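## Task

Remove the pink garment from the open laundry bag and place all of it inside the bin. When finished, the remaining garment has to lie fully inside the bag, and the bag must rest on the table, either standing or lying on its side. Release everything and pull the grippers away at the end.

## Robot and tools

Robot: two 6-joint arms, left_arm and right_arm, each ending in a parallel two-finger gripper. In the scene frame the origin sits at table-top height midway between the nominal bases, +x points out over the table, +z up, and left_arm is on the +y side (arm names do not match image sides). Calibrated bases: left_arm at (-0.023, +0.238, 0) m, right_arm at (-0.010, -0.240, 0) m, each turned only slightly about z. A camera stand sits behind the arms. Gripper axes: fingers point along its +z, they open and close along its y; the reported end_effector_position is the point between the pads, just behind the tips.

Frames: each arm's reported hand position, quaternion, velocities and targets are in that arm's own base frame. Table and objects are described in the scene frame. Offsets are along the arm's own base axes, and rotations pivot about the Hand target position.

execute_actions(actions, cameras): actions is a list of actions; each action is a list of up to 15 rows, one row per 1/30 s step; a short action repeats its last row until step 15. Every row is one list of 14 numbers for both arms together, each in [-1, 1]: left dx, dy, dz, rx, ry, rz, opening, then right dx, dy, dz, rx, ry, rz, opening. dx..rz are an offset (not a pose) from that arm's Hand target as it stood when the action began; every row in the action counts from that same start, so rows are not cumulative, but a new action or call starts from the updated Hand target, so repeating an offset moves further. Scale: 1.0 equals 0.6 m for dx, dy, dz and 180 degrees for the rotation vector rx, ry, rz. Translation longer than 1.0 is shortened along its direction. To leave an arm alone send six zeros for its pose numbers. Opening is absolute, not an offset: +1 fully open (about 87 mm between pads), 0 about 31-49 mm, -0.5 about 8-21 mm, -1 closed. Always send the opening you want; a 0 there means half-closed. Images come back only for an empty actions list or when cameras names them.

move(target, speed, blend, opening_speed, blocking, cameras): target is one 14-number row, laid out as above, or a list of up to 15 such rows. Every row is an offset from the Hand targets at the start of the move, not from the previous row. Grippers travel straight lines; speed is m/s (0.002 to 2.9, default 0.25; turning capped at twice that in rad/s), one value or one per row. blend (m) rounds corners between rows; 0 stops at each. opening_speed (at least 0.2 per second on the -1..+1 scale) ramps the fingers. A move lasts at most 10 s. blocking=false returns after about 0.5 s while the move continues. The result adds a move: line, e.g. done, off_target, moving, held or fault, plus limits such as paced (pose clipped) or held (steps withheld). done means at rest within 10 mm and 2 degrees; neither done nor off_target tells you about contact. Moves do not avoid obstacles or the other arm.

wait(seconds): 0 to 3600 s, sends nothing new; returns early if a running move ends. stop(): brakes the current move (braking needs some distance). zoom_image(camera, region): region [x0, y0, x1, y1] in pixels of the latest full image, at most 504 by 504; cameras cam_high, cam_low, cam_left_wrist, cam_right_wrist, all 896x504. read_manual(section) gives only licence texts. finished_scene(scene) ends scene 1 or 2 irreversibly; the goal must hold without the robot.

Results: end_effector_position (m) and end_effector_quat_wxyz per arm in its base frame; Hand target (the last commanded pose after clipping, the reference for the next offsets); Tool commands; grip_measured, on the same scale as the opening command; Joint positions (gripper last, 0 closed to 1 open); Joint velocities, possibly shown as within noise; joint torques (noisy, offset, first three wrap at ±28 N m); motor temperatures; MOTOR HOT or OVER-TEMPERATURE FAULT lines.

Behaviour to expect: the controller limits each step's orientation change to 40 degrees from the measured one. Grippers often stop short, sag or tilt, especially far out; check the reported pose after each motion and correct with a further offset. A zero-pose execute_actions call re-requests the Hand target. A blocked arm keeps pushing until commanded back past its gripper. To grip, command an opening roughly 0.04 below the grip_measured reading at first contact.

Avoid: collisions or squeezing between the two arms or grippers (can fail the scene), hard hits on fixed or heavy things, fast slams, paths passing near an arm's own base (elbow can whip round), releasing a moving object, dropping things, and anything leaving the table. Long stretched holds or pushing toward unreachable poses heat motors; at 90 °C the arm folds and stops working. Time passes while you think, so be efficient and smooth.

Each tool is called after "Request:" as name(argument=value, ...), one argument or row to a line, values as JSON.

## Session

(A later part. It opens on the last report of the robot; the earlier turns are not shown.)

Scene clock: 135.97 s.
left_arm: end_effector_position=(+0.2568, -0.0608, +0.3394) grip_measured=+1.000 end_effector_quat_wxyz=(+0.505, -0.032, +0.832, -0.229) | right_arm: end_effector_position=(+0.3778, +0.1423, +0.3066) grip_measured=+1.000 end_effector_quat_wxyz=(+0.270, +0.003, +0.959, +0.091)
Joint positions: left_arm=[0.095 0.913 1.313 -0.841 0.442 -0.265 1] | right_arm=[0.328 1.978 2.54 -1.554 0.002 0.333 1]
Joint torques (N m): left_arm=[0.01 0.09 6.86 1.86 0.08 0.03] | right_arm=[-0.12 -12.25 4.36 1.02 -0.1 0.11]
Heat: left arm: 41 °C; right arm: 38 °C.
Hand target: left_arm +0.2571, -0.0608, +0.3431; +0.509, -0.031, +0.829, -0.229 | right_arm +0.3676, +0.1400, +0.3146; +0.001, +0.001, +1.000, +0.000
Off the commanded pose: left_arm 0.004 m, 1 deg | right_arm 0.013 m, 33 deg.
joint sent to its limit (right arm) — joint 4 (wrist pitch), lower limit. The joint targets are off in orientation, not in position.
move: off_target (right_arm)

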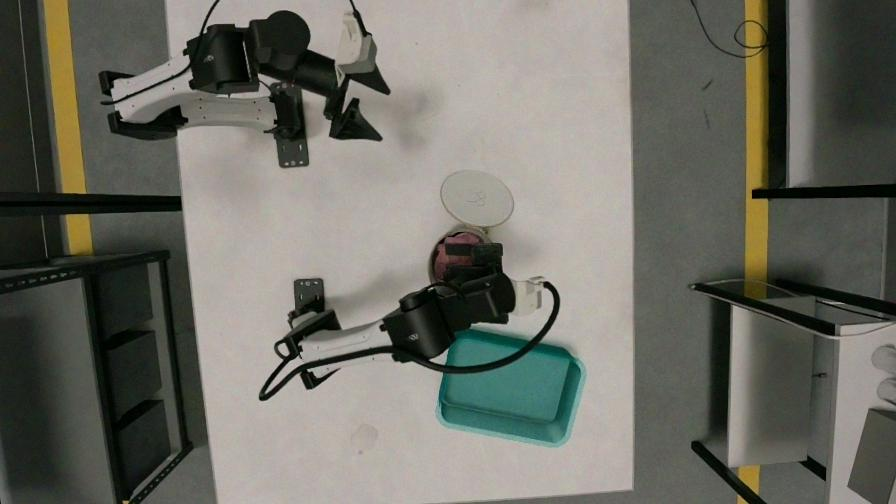

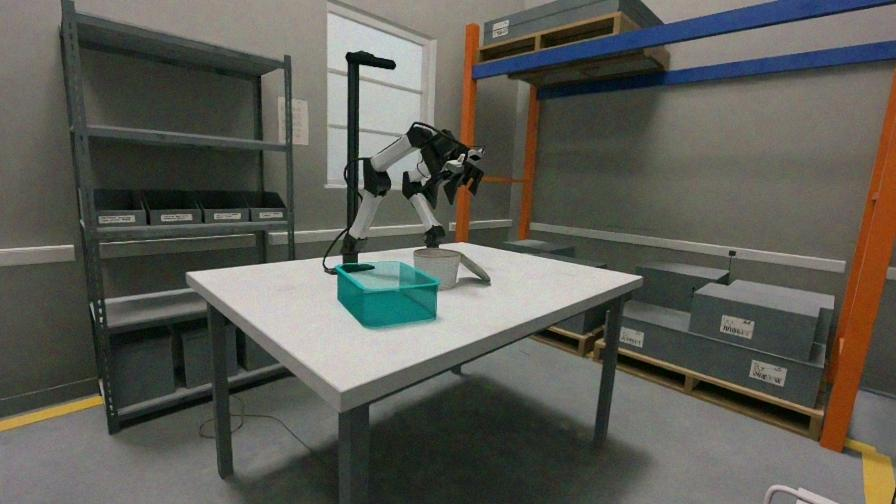

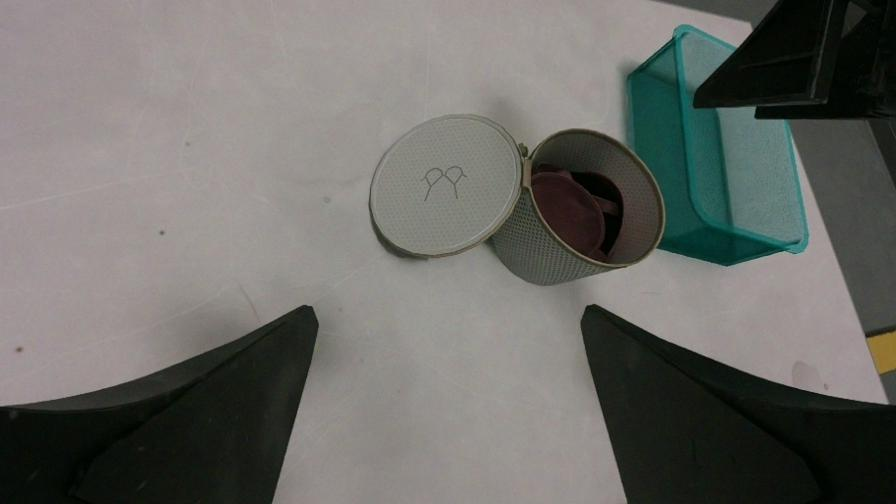

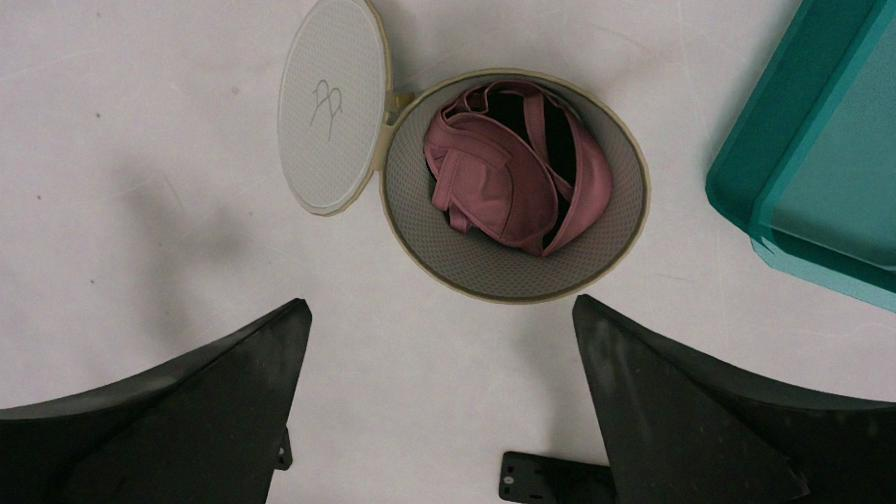

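Request:
move(
  target=[0,0,0,0,0,0,1,-0.006,-0.055,-0.258,0,0,0,0.4],
  speed=0.25,
  cameras=["cam_right_wrist","cam_left_wrist"],
)

Request:
zoom_image(
  camera="cam_right_wrist",
  region=[250, 0, 700, 400],
)

Scene clock: 153.27 s.
left_arm: end_effector_position=(+0.2568, -0.0608, +0.3394) grip_measured=+1.000 end_effector_quat_wxyz=(+0.505, -0.032, +0.832, -0.229) | right_arm: end_effector_position=(+0.3675, +0.1107, +0.1640) grip_measured=+0.400 end_effector_quat_wxyz=(+0.045, +0.005, +0.999, +0.015)
Joint positions: left_arm=[0.095 0.913 1.313 -0.841 0.442 -0.265 1] | right_arm=[0.261 2.132 2.211 -1.555 -0.006 0.271 0.7]
Joint torques (N m): left_arm=[0.01 0.09 6.87 1.86 0.09 0.03] | right_arm=[-0.03 -10.67 5.37 0.25 0.12 -0.11]
Heat: left arm: 41 °C; right arm: 37 °C.
Hand target: left_arm +0.2571, -0.0608, +0.3431; +0.509, -0.031, +0.829, -0.229 | right_arm +0.3640, +0.1071, +0.1597; +0.000, +0.001, +1.000, +0.000
Off the commanded pose: left_arm 0.004 m, 1 deg | right_arm 0.007 m, 5 deg.
joint sent to its limit (right arm) — joint 4 (wrist pitch), lower limit. The joint targets are off in orientation, not in position.
move: off_target (right_arm)
Images, in order (width x height): cam_left_wrist 896x504, cam_right_wrist 896x504.

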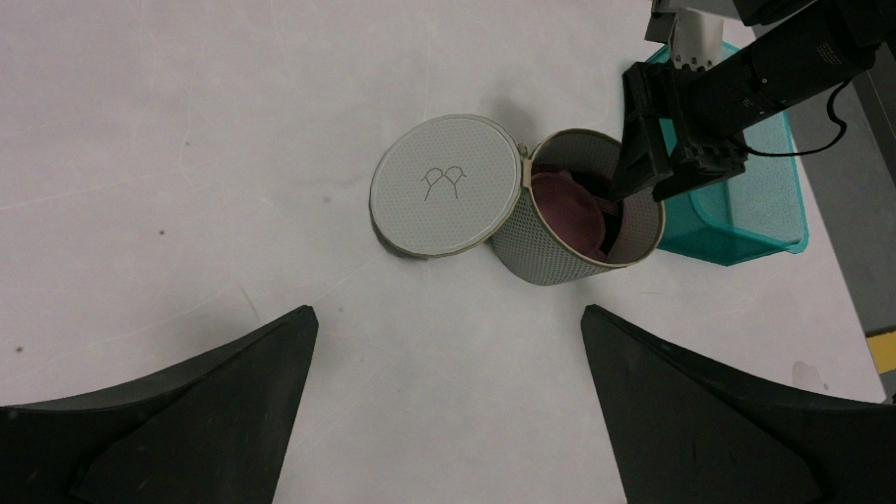

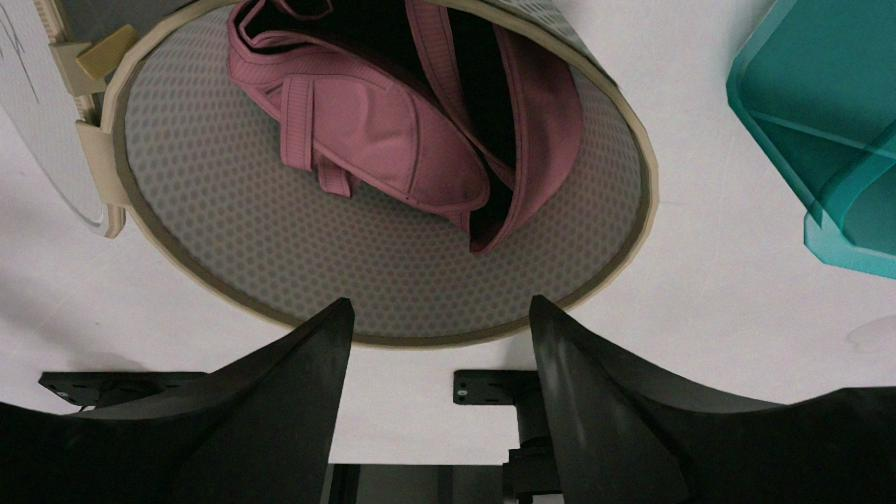

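Scaled by 1.120 from the camera's image (finer frame: 1280x720).

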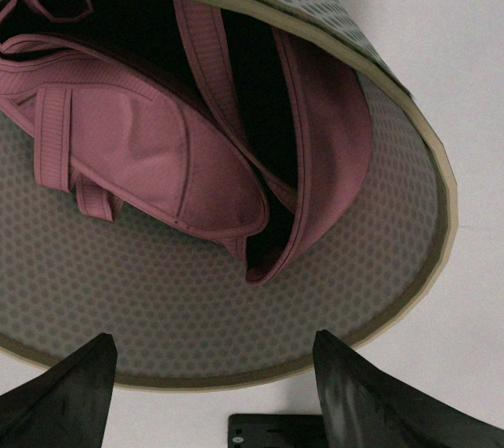

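Request:
move(
  target=[0,0,0,0,0,0,1,-0.02,0.025,-0.135,0,0,0,0.35],
  speed=0.15,
  cameras=["cam_right_wrist","cam_left_wrist"],
)

Request:
zoom_image(
  camera="cam_right_wrist",
  region=[250, 0, 700, 400],
)

Scene clock: 171.30 s.
left_arm: end_effector_position=(+0.2568, -0.0608, +0.3394) grip_measured=+1.000 end_effector_quat_wxyz=(+0.505, -0.032, +0.832, -0.229) | right_arm: end_effector_position=(+0.3479, +0.1197, +0.0817) grip_measured=+0.350 end_effector_quat_wxyz=(-0.011, -0.002, +1.000, +0.000)
Joint positions: left_arm=[0.095 0.913 1.313 -0.841 0.442 -0.265 1] | right_arm=[0.296 2.132 1.865 -1.324 -0.006 0.292 0.675]
Joint torques (N m): left_arm=[0.01 0.1 6.86 1.86 0.09 0.03] | right_arm=[0.7 -11.86 4.97 0.51 0.15 0.08]
Motor temperatures (°C): left_arm=[22 28 34 41 19 21 20] | right_arm=[19 41 37 27 22 24 20]
Heat: left arm: 41 °C; right arm: 41 °C.
Hand target: left_arm +0.2571, -0.0608, +0.3431; +0.509, -0.031, +0.829, -0.229 | right_arm +0.3520, +0.1220, +0.0788; +0.001, +0.001, +1.000, +0.000
Off the commanded pose: left_arm 0.004 m, 1 deg | right_arm 0.006 m, 1 deg.
move: done
Images, in order (width x height): cam_left_wrist 896x504, cam_right_wrist 896x504.

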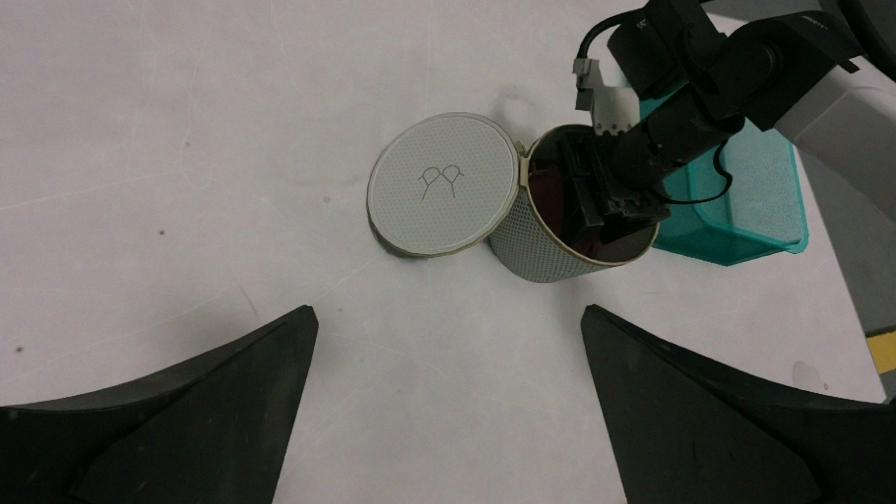

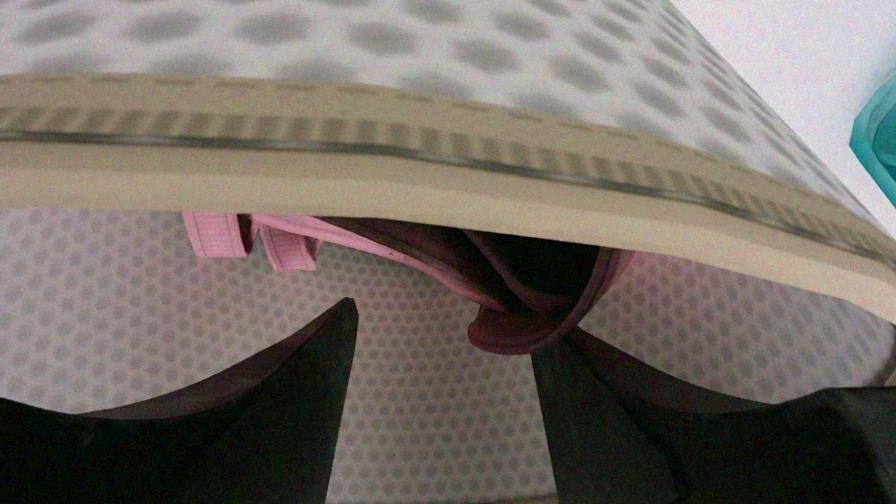

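Scaled by 1.120 from the camera's image (finer frame: 1280x720).

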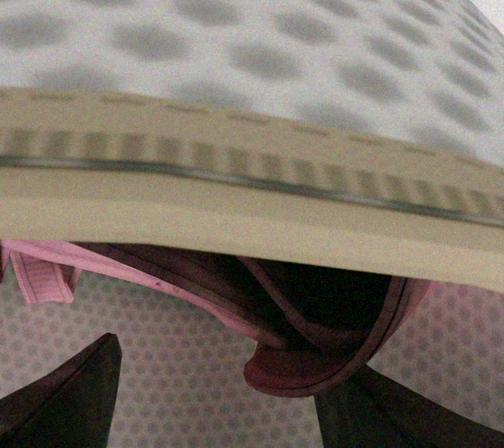

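Request:
move(
  target=[
    [0,0,0,0,0,0,1,0.013,-0.03,-0.03,0,0,0,0.35],
    [0,0,0,0,0,0,1,0.013,-0.03,-0.03,0,0,0,-1],
  ],
  speed=0.12,
  cameras=["cam_right_wrist"],
)

Scene clock: 176.57 s.
left_arm: end_effector_position=(+0.2568, -0.0608, +0.3394) grip_measured=+1.000 end_effector_quat_wxyz=(+0.505, -0.032, +0.832, -0.229) | right_arm: end_effector_position=(+0.3592, +0.1054, +0.0682) grip_measured=-0.644 end_effector_quat_wxyz=(+0.004, +0.005, +1.000, +0.003)
Joint positions: left_arm=[0.095 0.913 1.313 -0.841 0.442 -0.265 1] | right_arm=[0.254 2.132 1.817 -1.246 -0.005 0.265 0.178]
Joint torques (N m): left_arm=[-0.01 0.1 6.86 1.85 0.09 0.03] | right_arm=[0.29 -10.56 5.09 0.36 0.15 -0.11]
Heat: left arm: 41 °C; right arm: 42 °C.
Hand target: left_arm +0.2571, -0.0608, +0.3431; +0.509, -0.031, +0.829, -0.229 | right_arm +0.3598, +0.1040, +0.0607; +0.000, +0.001, +1.000, +0.000
Off the commanded pose: left_arm 0.004 m, 1 deg | right_arm 0.008 m, 1 deg.
move: done

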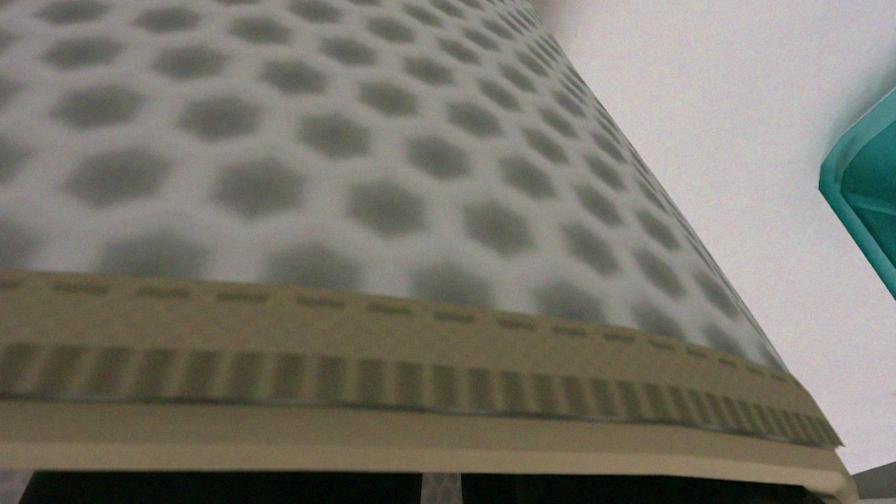

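Request:
move(
  target=[0,0,0,0,0,0,1,0.01,0.03,0.33,0,0,0,-1],
  speed=0.15,
  cameras=["all"],
)

Request:
zoom_image(
  camera="cam_low",
  region=[360, 130, 540, 310],
)

Request:
zoom_image(
  camera="cam_left_wrist",
  region=[370, 0, 896, 300],
)

Scene clock: 182.03 s.
left_arm: end_effector_position=(+0.2568, -0.0608, +0.3394) grip_measured=+1.000 end_effector_quat_wxyz=(+0.505, -0.032, +0.832, -0.229) | right_arm: end_effector_position=(+0.3693, +0.1193, +0.2444) grip_measured=-0.644 end_effector_quat_wxyz=(+0.167, +0.002, +0.985, +0.051)
Joint positions: left_arm=[0.095 0.913 1.313 -0.841 0.442 -0.265 1] | right_arm=[0.28 1.997 2.338 -1.562 -0.005 0.286 0.178]
Joint torques (N m): left_arm=[0.02 0.1 6.86 1.85 0.08 0.03] | right_arm=[0.7 -12.05 7.68 0.75 0.05 0.03]
Heat: left arm: 41 °C; right arm: 43 °C.
Hand target: left_arm +0.2571, -0.0608, +0.3431; +0.509, -0.031, +0.829, -0.229 | right_arm +0.3658, +0.1220, +0.2587; +0.001, +0.001, +1.000, +0.000
Off the commanded pose: left_arm 0.004 m, 1 deg | right_arm 0.015 m, 20 deg.
joint sent to its limit (right arm) — joint 4 (wrist pitch), lower limit. The joint targets are off in orientation, not in position.
move: off_target (right_arm)

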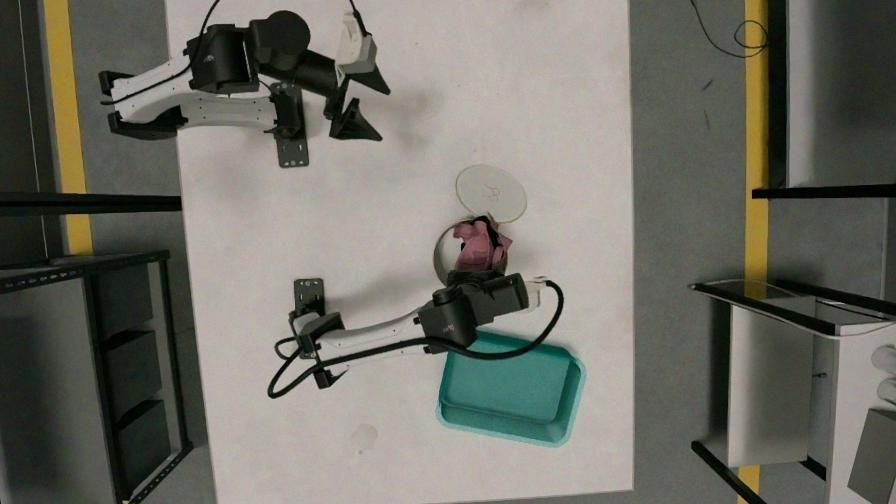

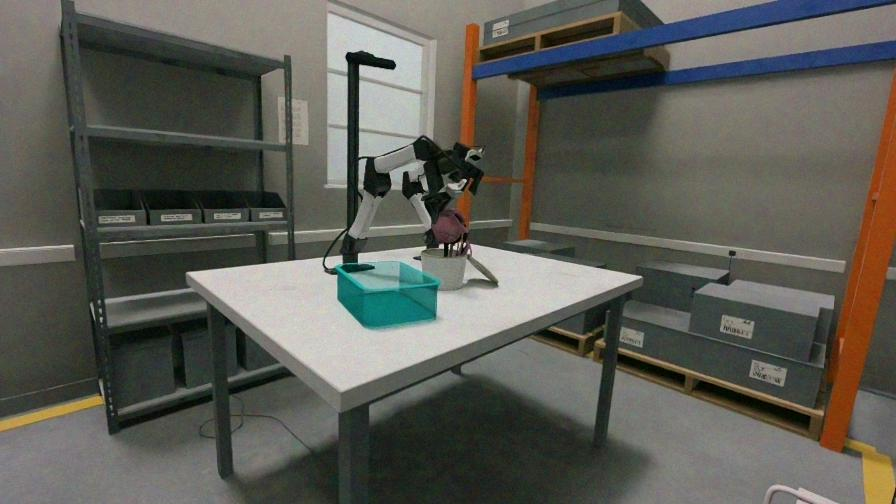

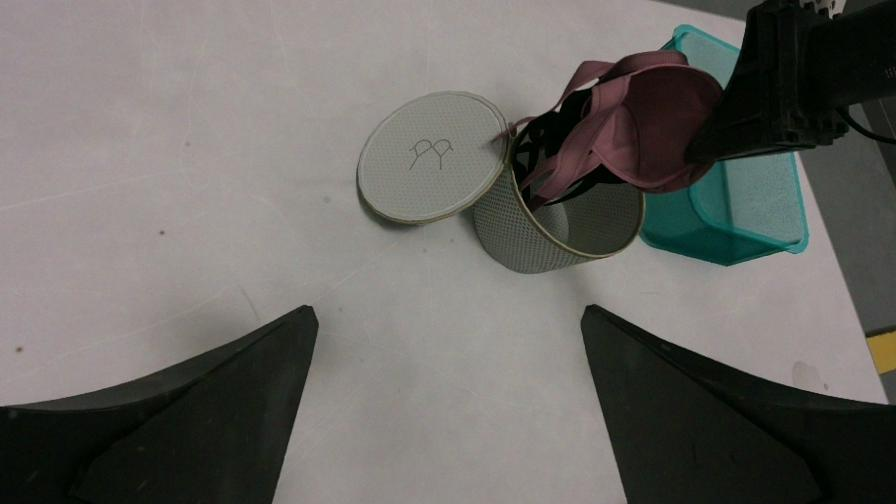

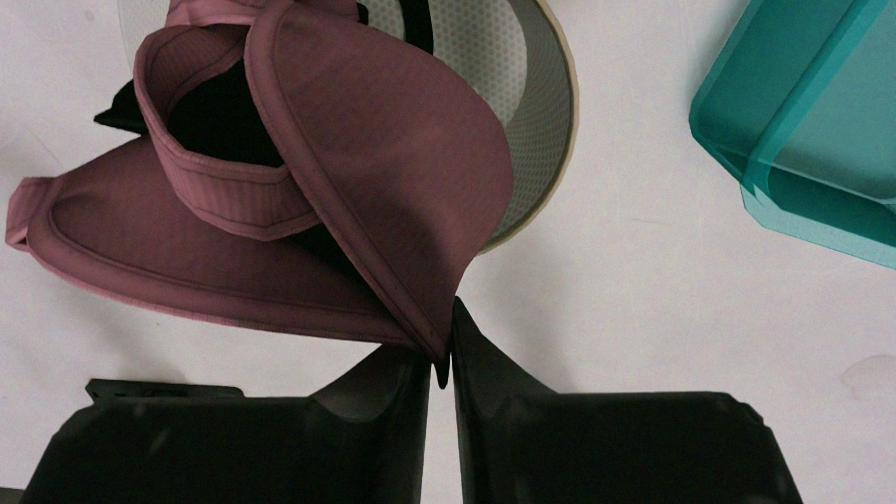

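Scaled by 2.800 from the camera's image (finer frame: 1280x720).

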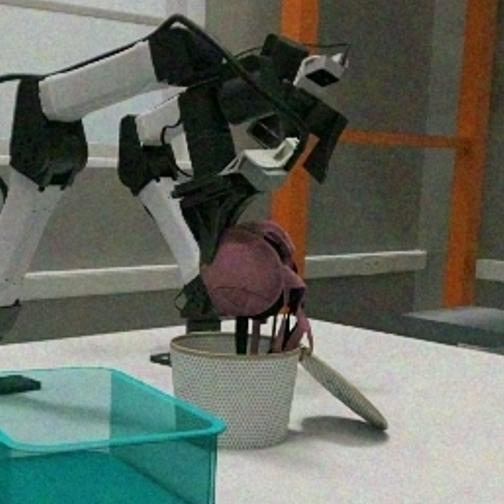

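Region (370, 0, 896, 300) is 526x300 pixels. A region can be at most 504 by 504 pixels.

Request:
zoom_image(
  camera="cam_left_wrist",
  region=[470, 20, 740, 280],
)

Request:
zoom_image(
  camera="cam_right_wrist",
  region=[0, 0, 504, 400],
)

Scaled by 1.867 from the camera's image (finer frame: 1280x720).

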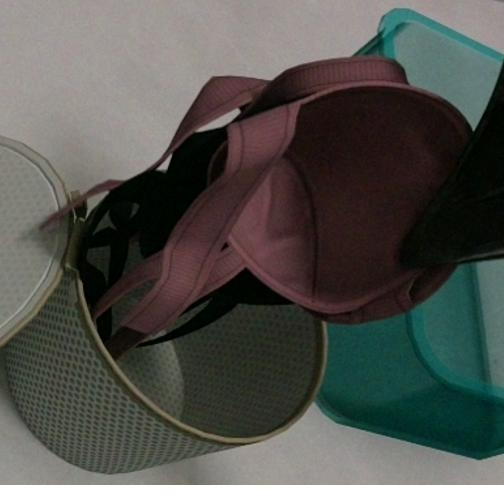

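Scaled by 1.000.

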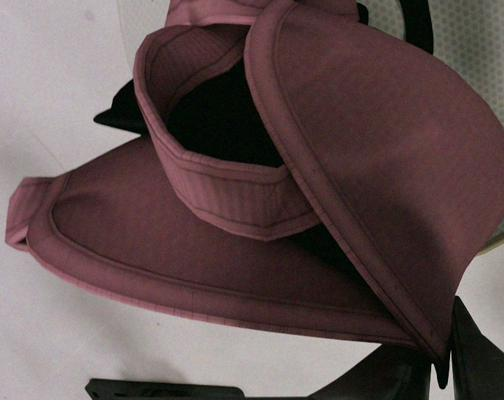

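Request:
move(
  target=[0,0,0,0,0,0,1,0.05,0.0,0.2,0,0,0,-1],
  speed=0.2,
  cameras=["all"],
)

Request:
zoom_image(
  camera="cam_left_wrist",
  region=[450, 0, 790, 280],
)

Request:
zoom_image(
  camera="cam_low",
  region=[360, 130, 540, 310],
)

Scene clock: 191.47 s.
left_arm: end_effector_position=(+0.2568, -0.0608, +0.3394) grip_measured=+1.000 end_effector_quat_wxyz=(+0.505, -0.032, +0.832, -0.229) | right_arm: end_effector_position=(+0.3940, +0.1209, +0.3752) grip_measured=-0.646 end_effector_quat_wxyz=(+0.387, +0.009, +0.915, +0.113)
Joint positions: left_arm=[0.095 0.913 1.313 -0.841 0.442 -0.265 1] | right_arm=[0.267 2.018 2.849 -1.572 -0.005 0.288 0.177]
Joint torques (N m): left_arm=[0.03 0.1 6.84 1.86 0.09 0.03] | right_arm=[-0.12 -8.23 5.46 1.49 -0.02 0.09]
Heat: left arm: 41 °C; right arm: 44 °C.
Hand target: left_arm +0.2571, -0.0608, +0.3431; +0.509, -0.031, +0.829, -0.229 | right_arm +0.3958, +0.1221, +0.3787; +0.063, +0.002, +0.998, +0.018
Off the commanded pose: left_arm 0.004 m, 1 deg | right_arm 0.004 m, 47 deg; orientation clipped.
elbow stopped short (right arm): the move would have taken joint 3 (elbow) straighter than the controller allows.
joint read past its limit (right arm) — joint 4 (wrist pitch), lower limit.
joint at its limit (right arm) — joint 4 (wrist pitch), lower limit.
move: off_target (right_arm); limits=paced

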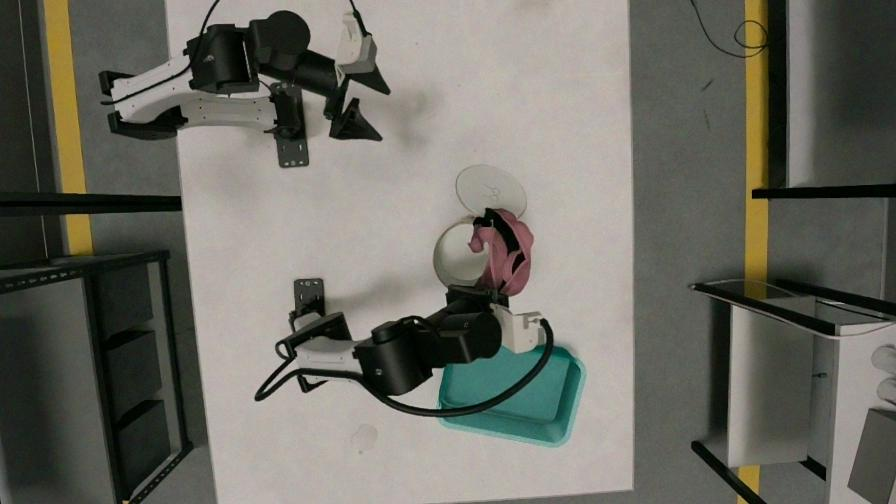

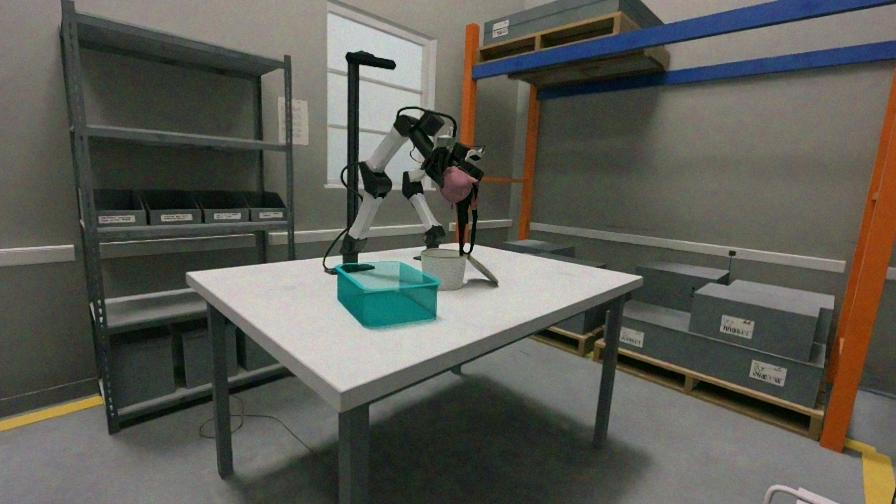

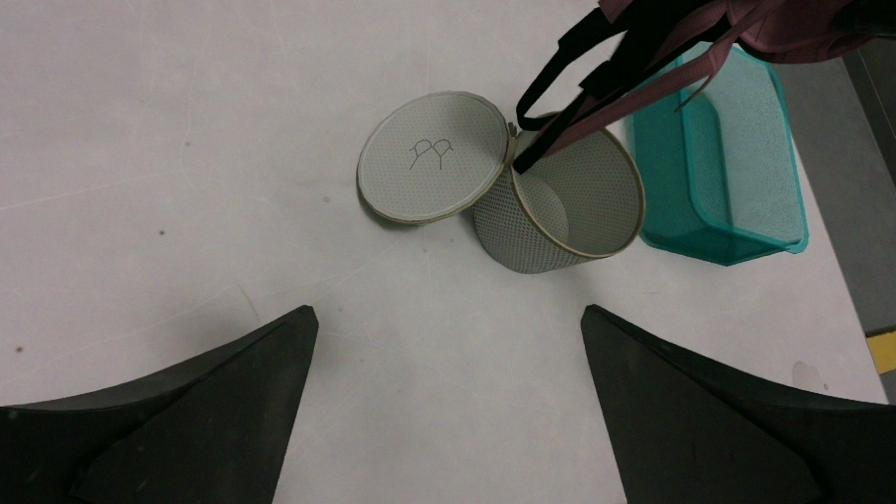

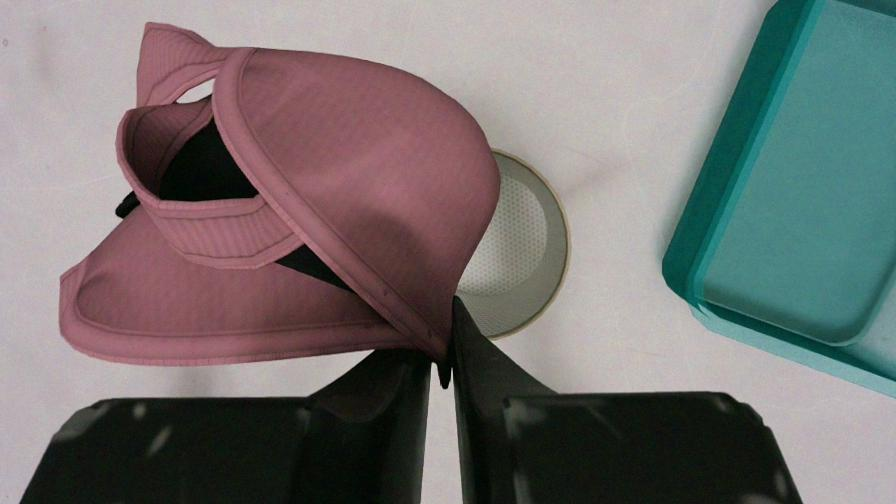

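Scaled by 1.482 from the camera's image (finer frame: 1280x720).

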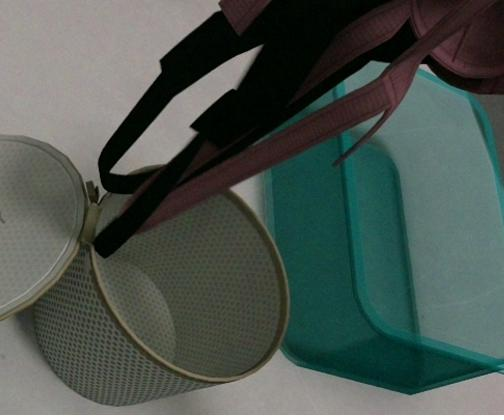

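Scaled by 2.800 from the camera's image (finer frame: 1280x720).

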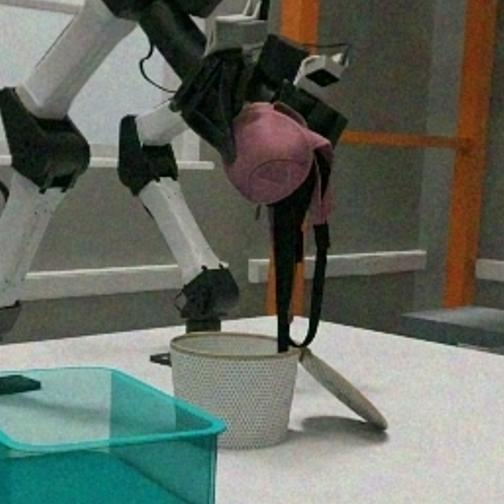

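Request:
move(
  target=[0.227,-0.237,-0.178,0,0,-0.139,1,0,0,0,0,0,0,-1],
  speed=0.25,
  cameras=["all"],
)

Request:
zoom_image(
  camera="cam_low",
  region=[360, 130, 540, 310],
)

Scene clock: 213.87 s.
left_arm: end_effector_position=(+0.3883, -0.1979, +0.2256) grip_measured=+1.000 end_effector_quat_wxyz=(+0.434, +0.136, +0.827, -0.330) | right_arm: end_effector_position=(+0.3939, +0.1209, +0.3751) grip_measured=-0.646 end_effector_quat_wxyz=(+0.387, +0.009, +0.915, +0.113)
Joint positions: left_arm=[-0.255 1.475 1.189 -0.195 0.504 -0.24 1] | right_arm=[0.267 2.018 2.849 -1.573 -0.005 0.289 0.177]
Joint torques (N m): left_arm=[-0.46 -4.78 9.73 1.95 0.23 0.15] | right_arm=[-0.13 -8.18 5.64 1.51 -0.02 0.11]
Heat: left arm: 41 °C; right arm: 40 °C.
Hand target: left_arm +0.3933, -0.2030, +0.2362; +0.447, +0.149, +0.816, -0.334 | right_arm +0.3957, +0.1221, +0.3787; +0.063, +0.002, +0.998, +0.018
Off the commanded pose: left_arm 0.013 m, 3 deg | right_arm 0.004 m, 40 deg.
elbow stopped short (right arm): the move would have taken joint 3 (elbow) straighter than the controller allows.
joint read past its limit (right arm) — joint 4 (wrist pitch), lower limit.
joint at its limit (right arm) — joint 4 (wrist pitch), lower limit.
move: off_target (left_arm)

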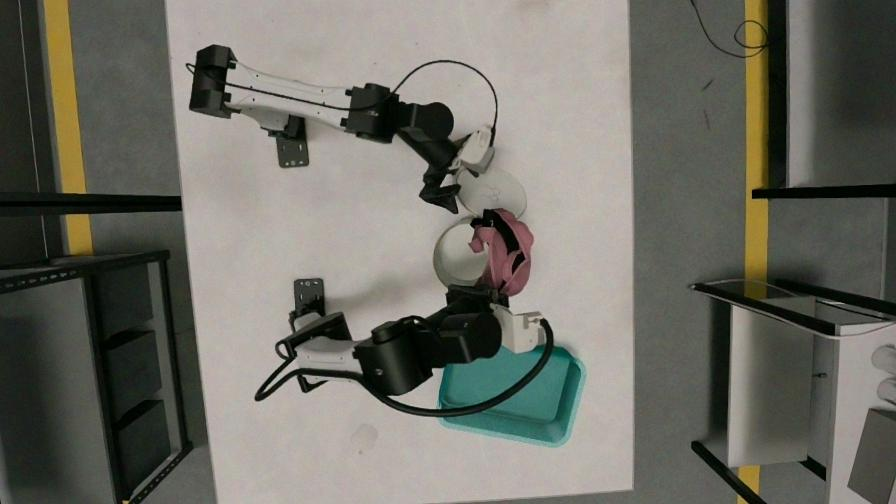

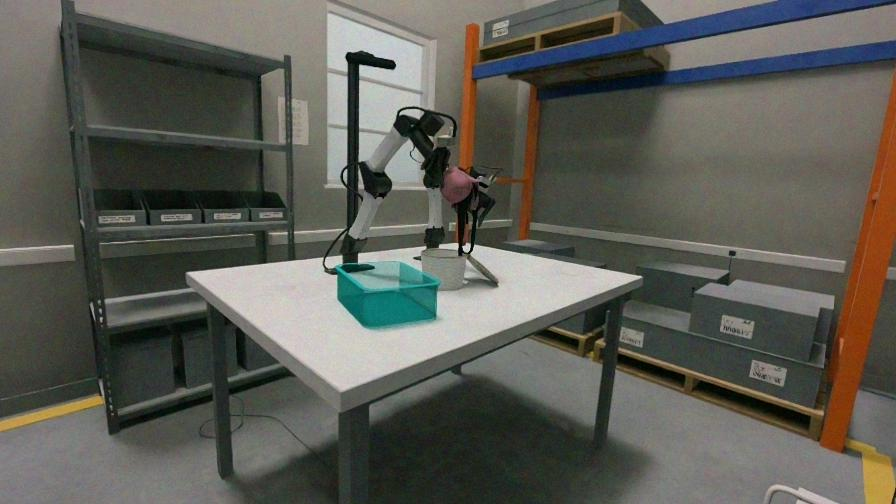

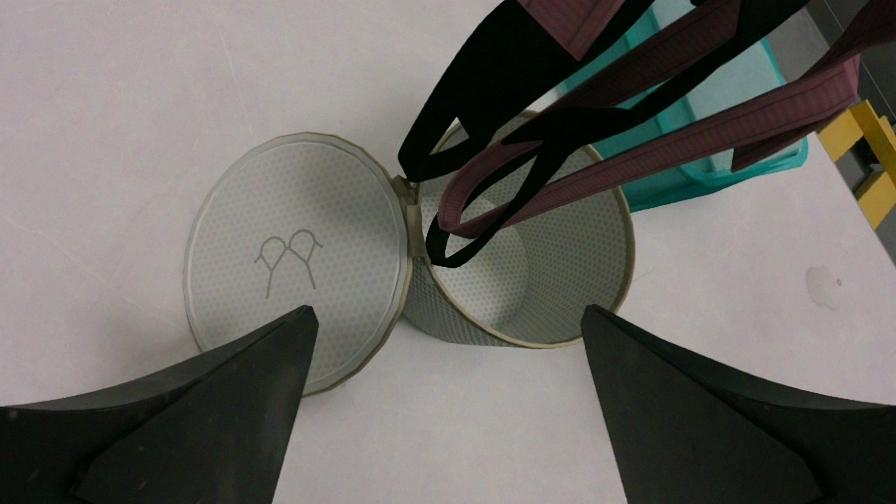

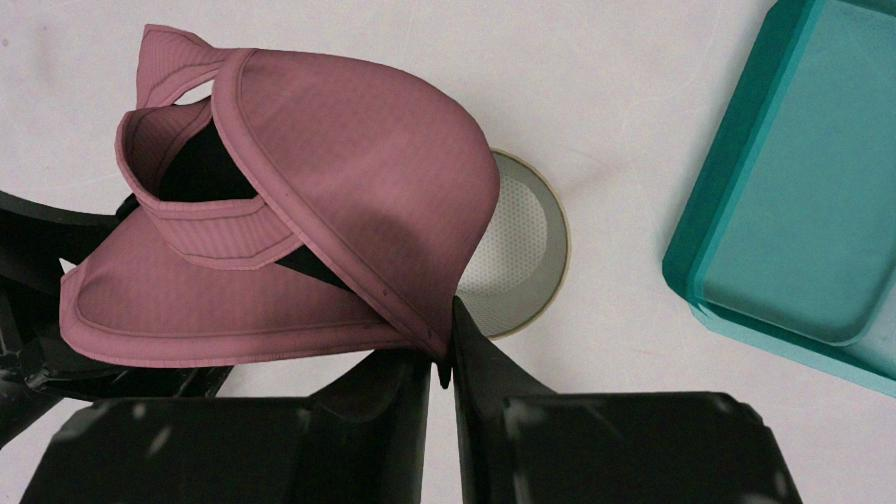

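Scaled by 2.800 from the camera's image (finer frame: 1280x720).

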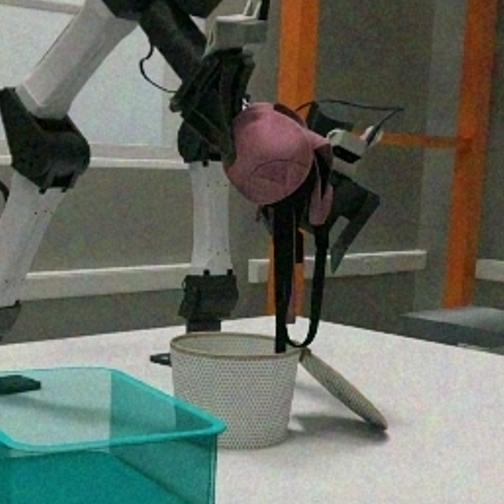

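Request:
move(
  target=[
    [0.01,-0.01,0,0,0,0,0,0,0,0,0,0,0,-1],
    [0.113,-0.103,-0.006,0,0,0,0,0,0,0,0,0,0,-1],
  ],
  speed=0.12,
  cameras=["cam_left_wrist","cam_low"],
)

Request:
zoom_image(
  camera="cam_low",
  region=[400, 130, 540, 270],
)

Scene clock: 226.40 s.
left_arm: end_effector_position=(+0.4558, -0.2615, +0.2256) grip_measured=+0.000 end_effector_quat_wxyz=(+0.440, +0.154, +0.820, -0.332) | right_arm: end_effector_position=(+0.3941, +0.1205, +0.3751) grip_measured=-0.646 end_effector_quat_wxyz=(+0.387, +0.010, +0.915, +0.112)
Joint positions: left_arm=[-0.362 1.791 1.509 -0.164 0.429 -0.265 0.5] | right_arm=[0.266 2.018 2.849 -1.573 -0.005 0.289 0.177]
Joint torques (N m): left_arm=[-0.42 -7.32 9.87 1.86 0 -0.09] | right_arm=[-0.03 -8.18 5.67 1.51 -0.02 0.1]
Heat: left arm: 41 °C; right arm: 39 °C.
Hand target: left_arm +0.4610, -0.2648, +0.2327; +0.447, +0.149, +0.816, -0.334 | right_arm +0.3958, +0.1220, +0.3787; +0.063, +0.002, +0.998, +0.018
Off the commanded pose: left_arm 0.009 m, 1 deg | right_arm 0.004 m, 40 deg.
elbow stopped short (right arm): the move would have taken joint 3 (elbow) straighter than the controller allows.
joint read past its limit (right arm) — joint 4 (wrist pitch), lower limit.
joint at its limit (right arm) — joint 4 (wrist pitch), lower limit.
move: done
Images, in order (width x height): cam_low 896x504, cam_left_wrist 896x504.

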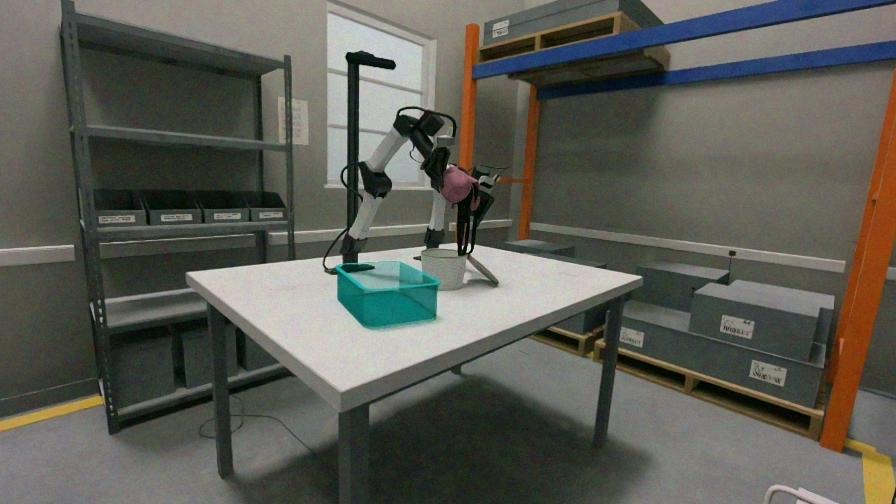

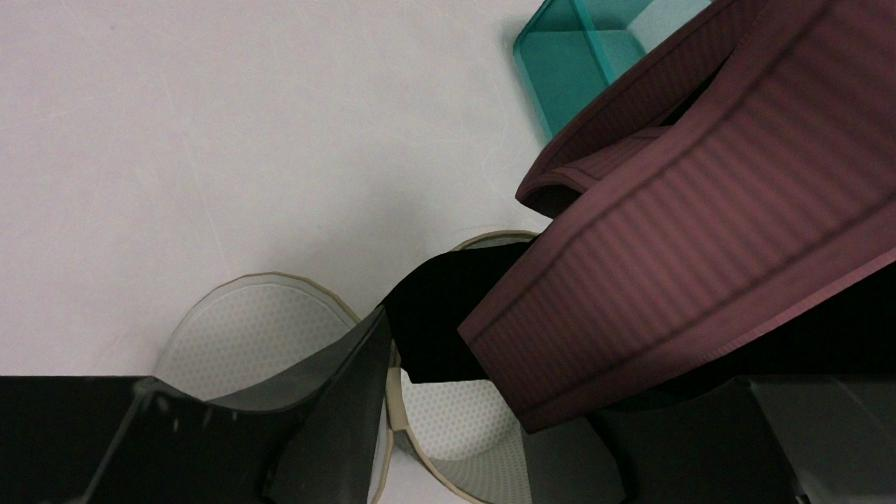

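Scaled by 3.600 from the camera's image (finer frame: 1280x720).

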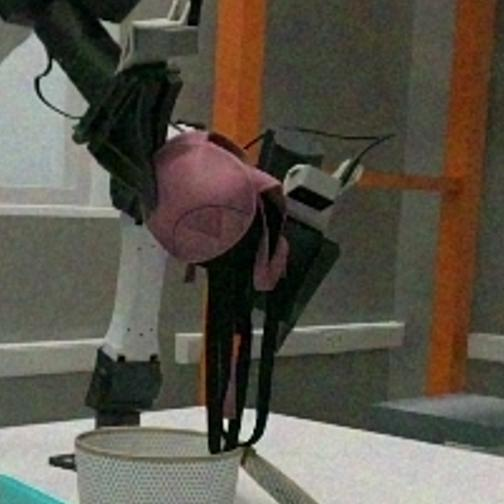

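Request:
move(
  target=[
    [-0.05,0.06,0.02,0,0,0,0,0,0,0,0,0,0,-1],
    [-0.05,0.06,-0.08,0,0,0,0,0,0,0,0,0,0,-1],
  ],
  speed=0.15,
  cameras=["cam_left_wrist","cam_low"],
)

Request:
zoom_image(
  camera="cam_low",
  region=[400, 130, 540, 270],
)

Scene clock: 233.17 s.
left_arm: end_effector_position=(+0.4299, -0.2293, +0.1856) grip_measured=+0.000 end_effector_quat_wxyz=(+0.444, +0.144, +0.820, -0.332) | right_arm: end_effector_position=(+0.3941, +0.1205, +0.3751) grip_measured=-0.646 end_effector_quat_wxyz=(+0.387, +0.010, +0.915, +0.112)
Joint positions: left_arm=[-0.308 1.673 1.206 0.021 0.466 -0.257 0.5] | right_arm=[0.266 2.018 2.849 -1.573 -0.005 0.289 0.177]
Joint torques (N m): left_arm=[0.36 -6.78 6.71 1.98 0.2 0.12] | right_arm=[-0.05 -8.17 5.64 1.51 -0.02 0.1]
Heat: left arm: 42 °C; right arm: 38 °C.
Hand target: left_arm +0.4310, -0.2289, +0.1845; +0.447, +0.149, +0.816, -0.334 | right_arm +0.3958, +0.1220, +0.3787; +0.063, +0.002, +0.998, +0.018
Off the commanded pose: left_arm 0.002 m, 1 deg | right_arm 0.004 m, 40 deg.
elbow stopped short (right arm): the move would have taken joint 3 (elbow) straighter than the controller allows.
joint read past its limit (right arm) — joint 4 (wrist pitch), lower limit.
joint at its limit (right arm) — joint 4 (wrist pitch), lower limit.
move: done
Images, in order (width x height): cam_low 896x504, cam_left_wrist 896x504.

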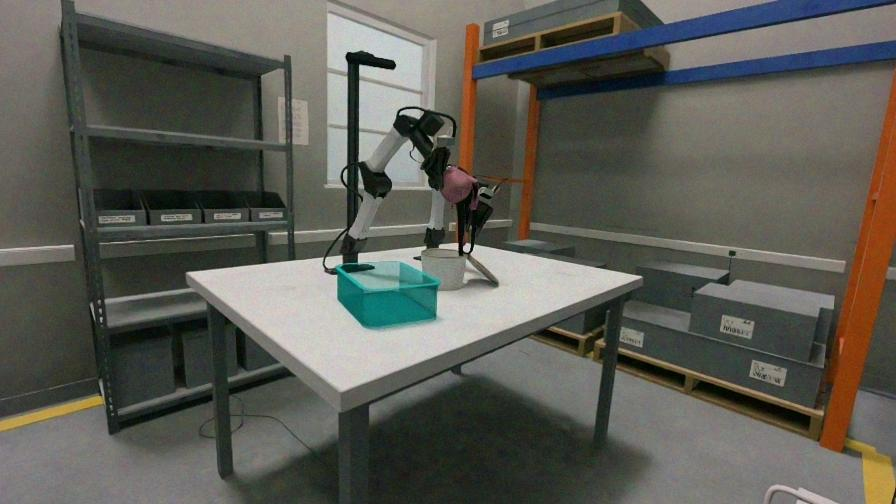

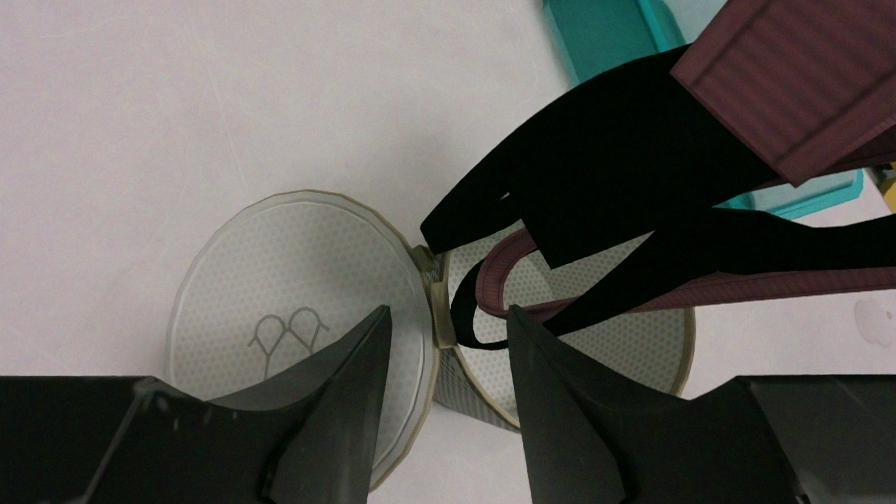

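Scaled by 3.600 from the camera's image (finer frame: 1280x720).

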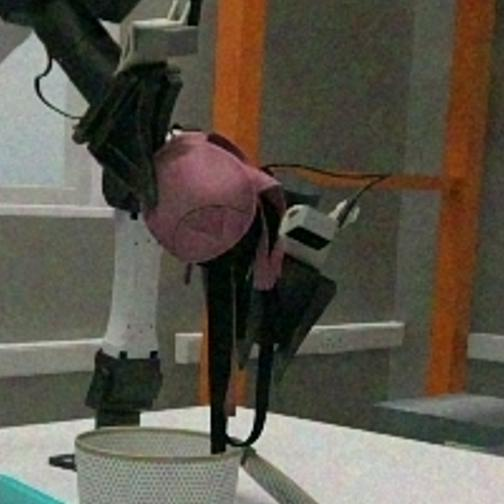

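Request:
move(
  target=[0.045,-0.085,-0.035,0,0,0,0,0,0,0,0,0,0,-1],
  speed=0.12,
  cameras=["cam_left_wrist"],
)

Scene clock: 240.87 s.
left_arm: end_effector_position=(+0.4503, -0.2757, +0.1559) grip_measured=+0.000 end_effector_quat_wxyz=(+0.436, +0.154, +0.822, -0.331) | right_arm: end_effector_position=(+0.3941, +0.1205, +0.3751) grip_measured=-0.646 end_effector_quat_wxyz=(+0.387, +0.010, +0.915, +0.112)
Joint positions: left_arm=[-0.4 1.84 1.295 0.096 0.396 -0.281 0.5] | right_arm=[0.266 2.018 2.849 -1.573 -0.005 0.289 0.177]
Joint torques (N m): left_arm=[-0.29 -7.43 9.63 2 -0.05 -0.11] | right_arm=[-0.03 -8.17 5.63 1.51 -0.02 0.1]
Heat: left arm: 43 °C; right arm: 38 °C.
Hand target: left_arm +0.4581, -0.2798, +0.1638; +0.448, +0.149, +0.816, -0.334 | right_arm +0.3958, +0.1220, +0.3787; +0.063, +0.002, +0.998, +0.018
Off the commanded pose: left_arm 0.012 m, 2 deg | right_arm 0.004 m, 40 deg.
elbow stopped short (right arm): the move would have taken joint 3 (elbow) straighter than the controller allows.
joint read past its limit (right arm) — joint 4 (wrist pitch), lower limit.
joint at its limit (right arm) — joint 4 (wrist pitch), lower limit.
move: off_target (left_arm)

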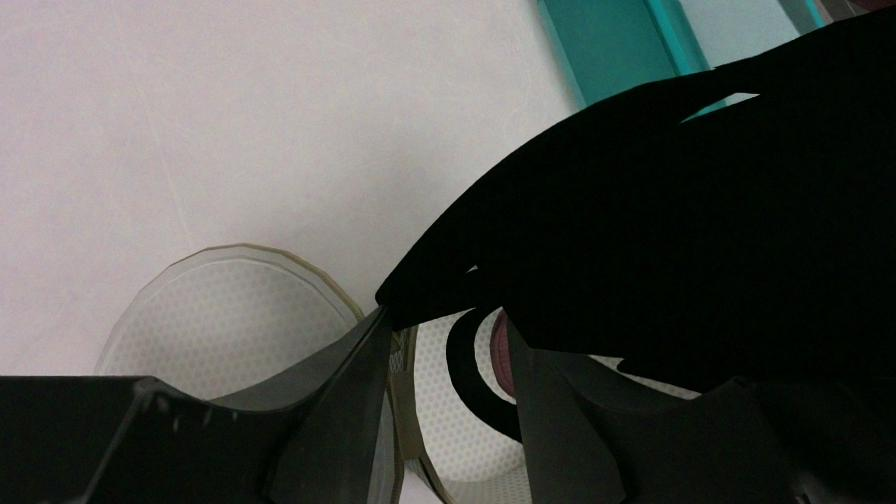

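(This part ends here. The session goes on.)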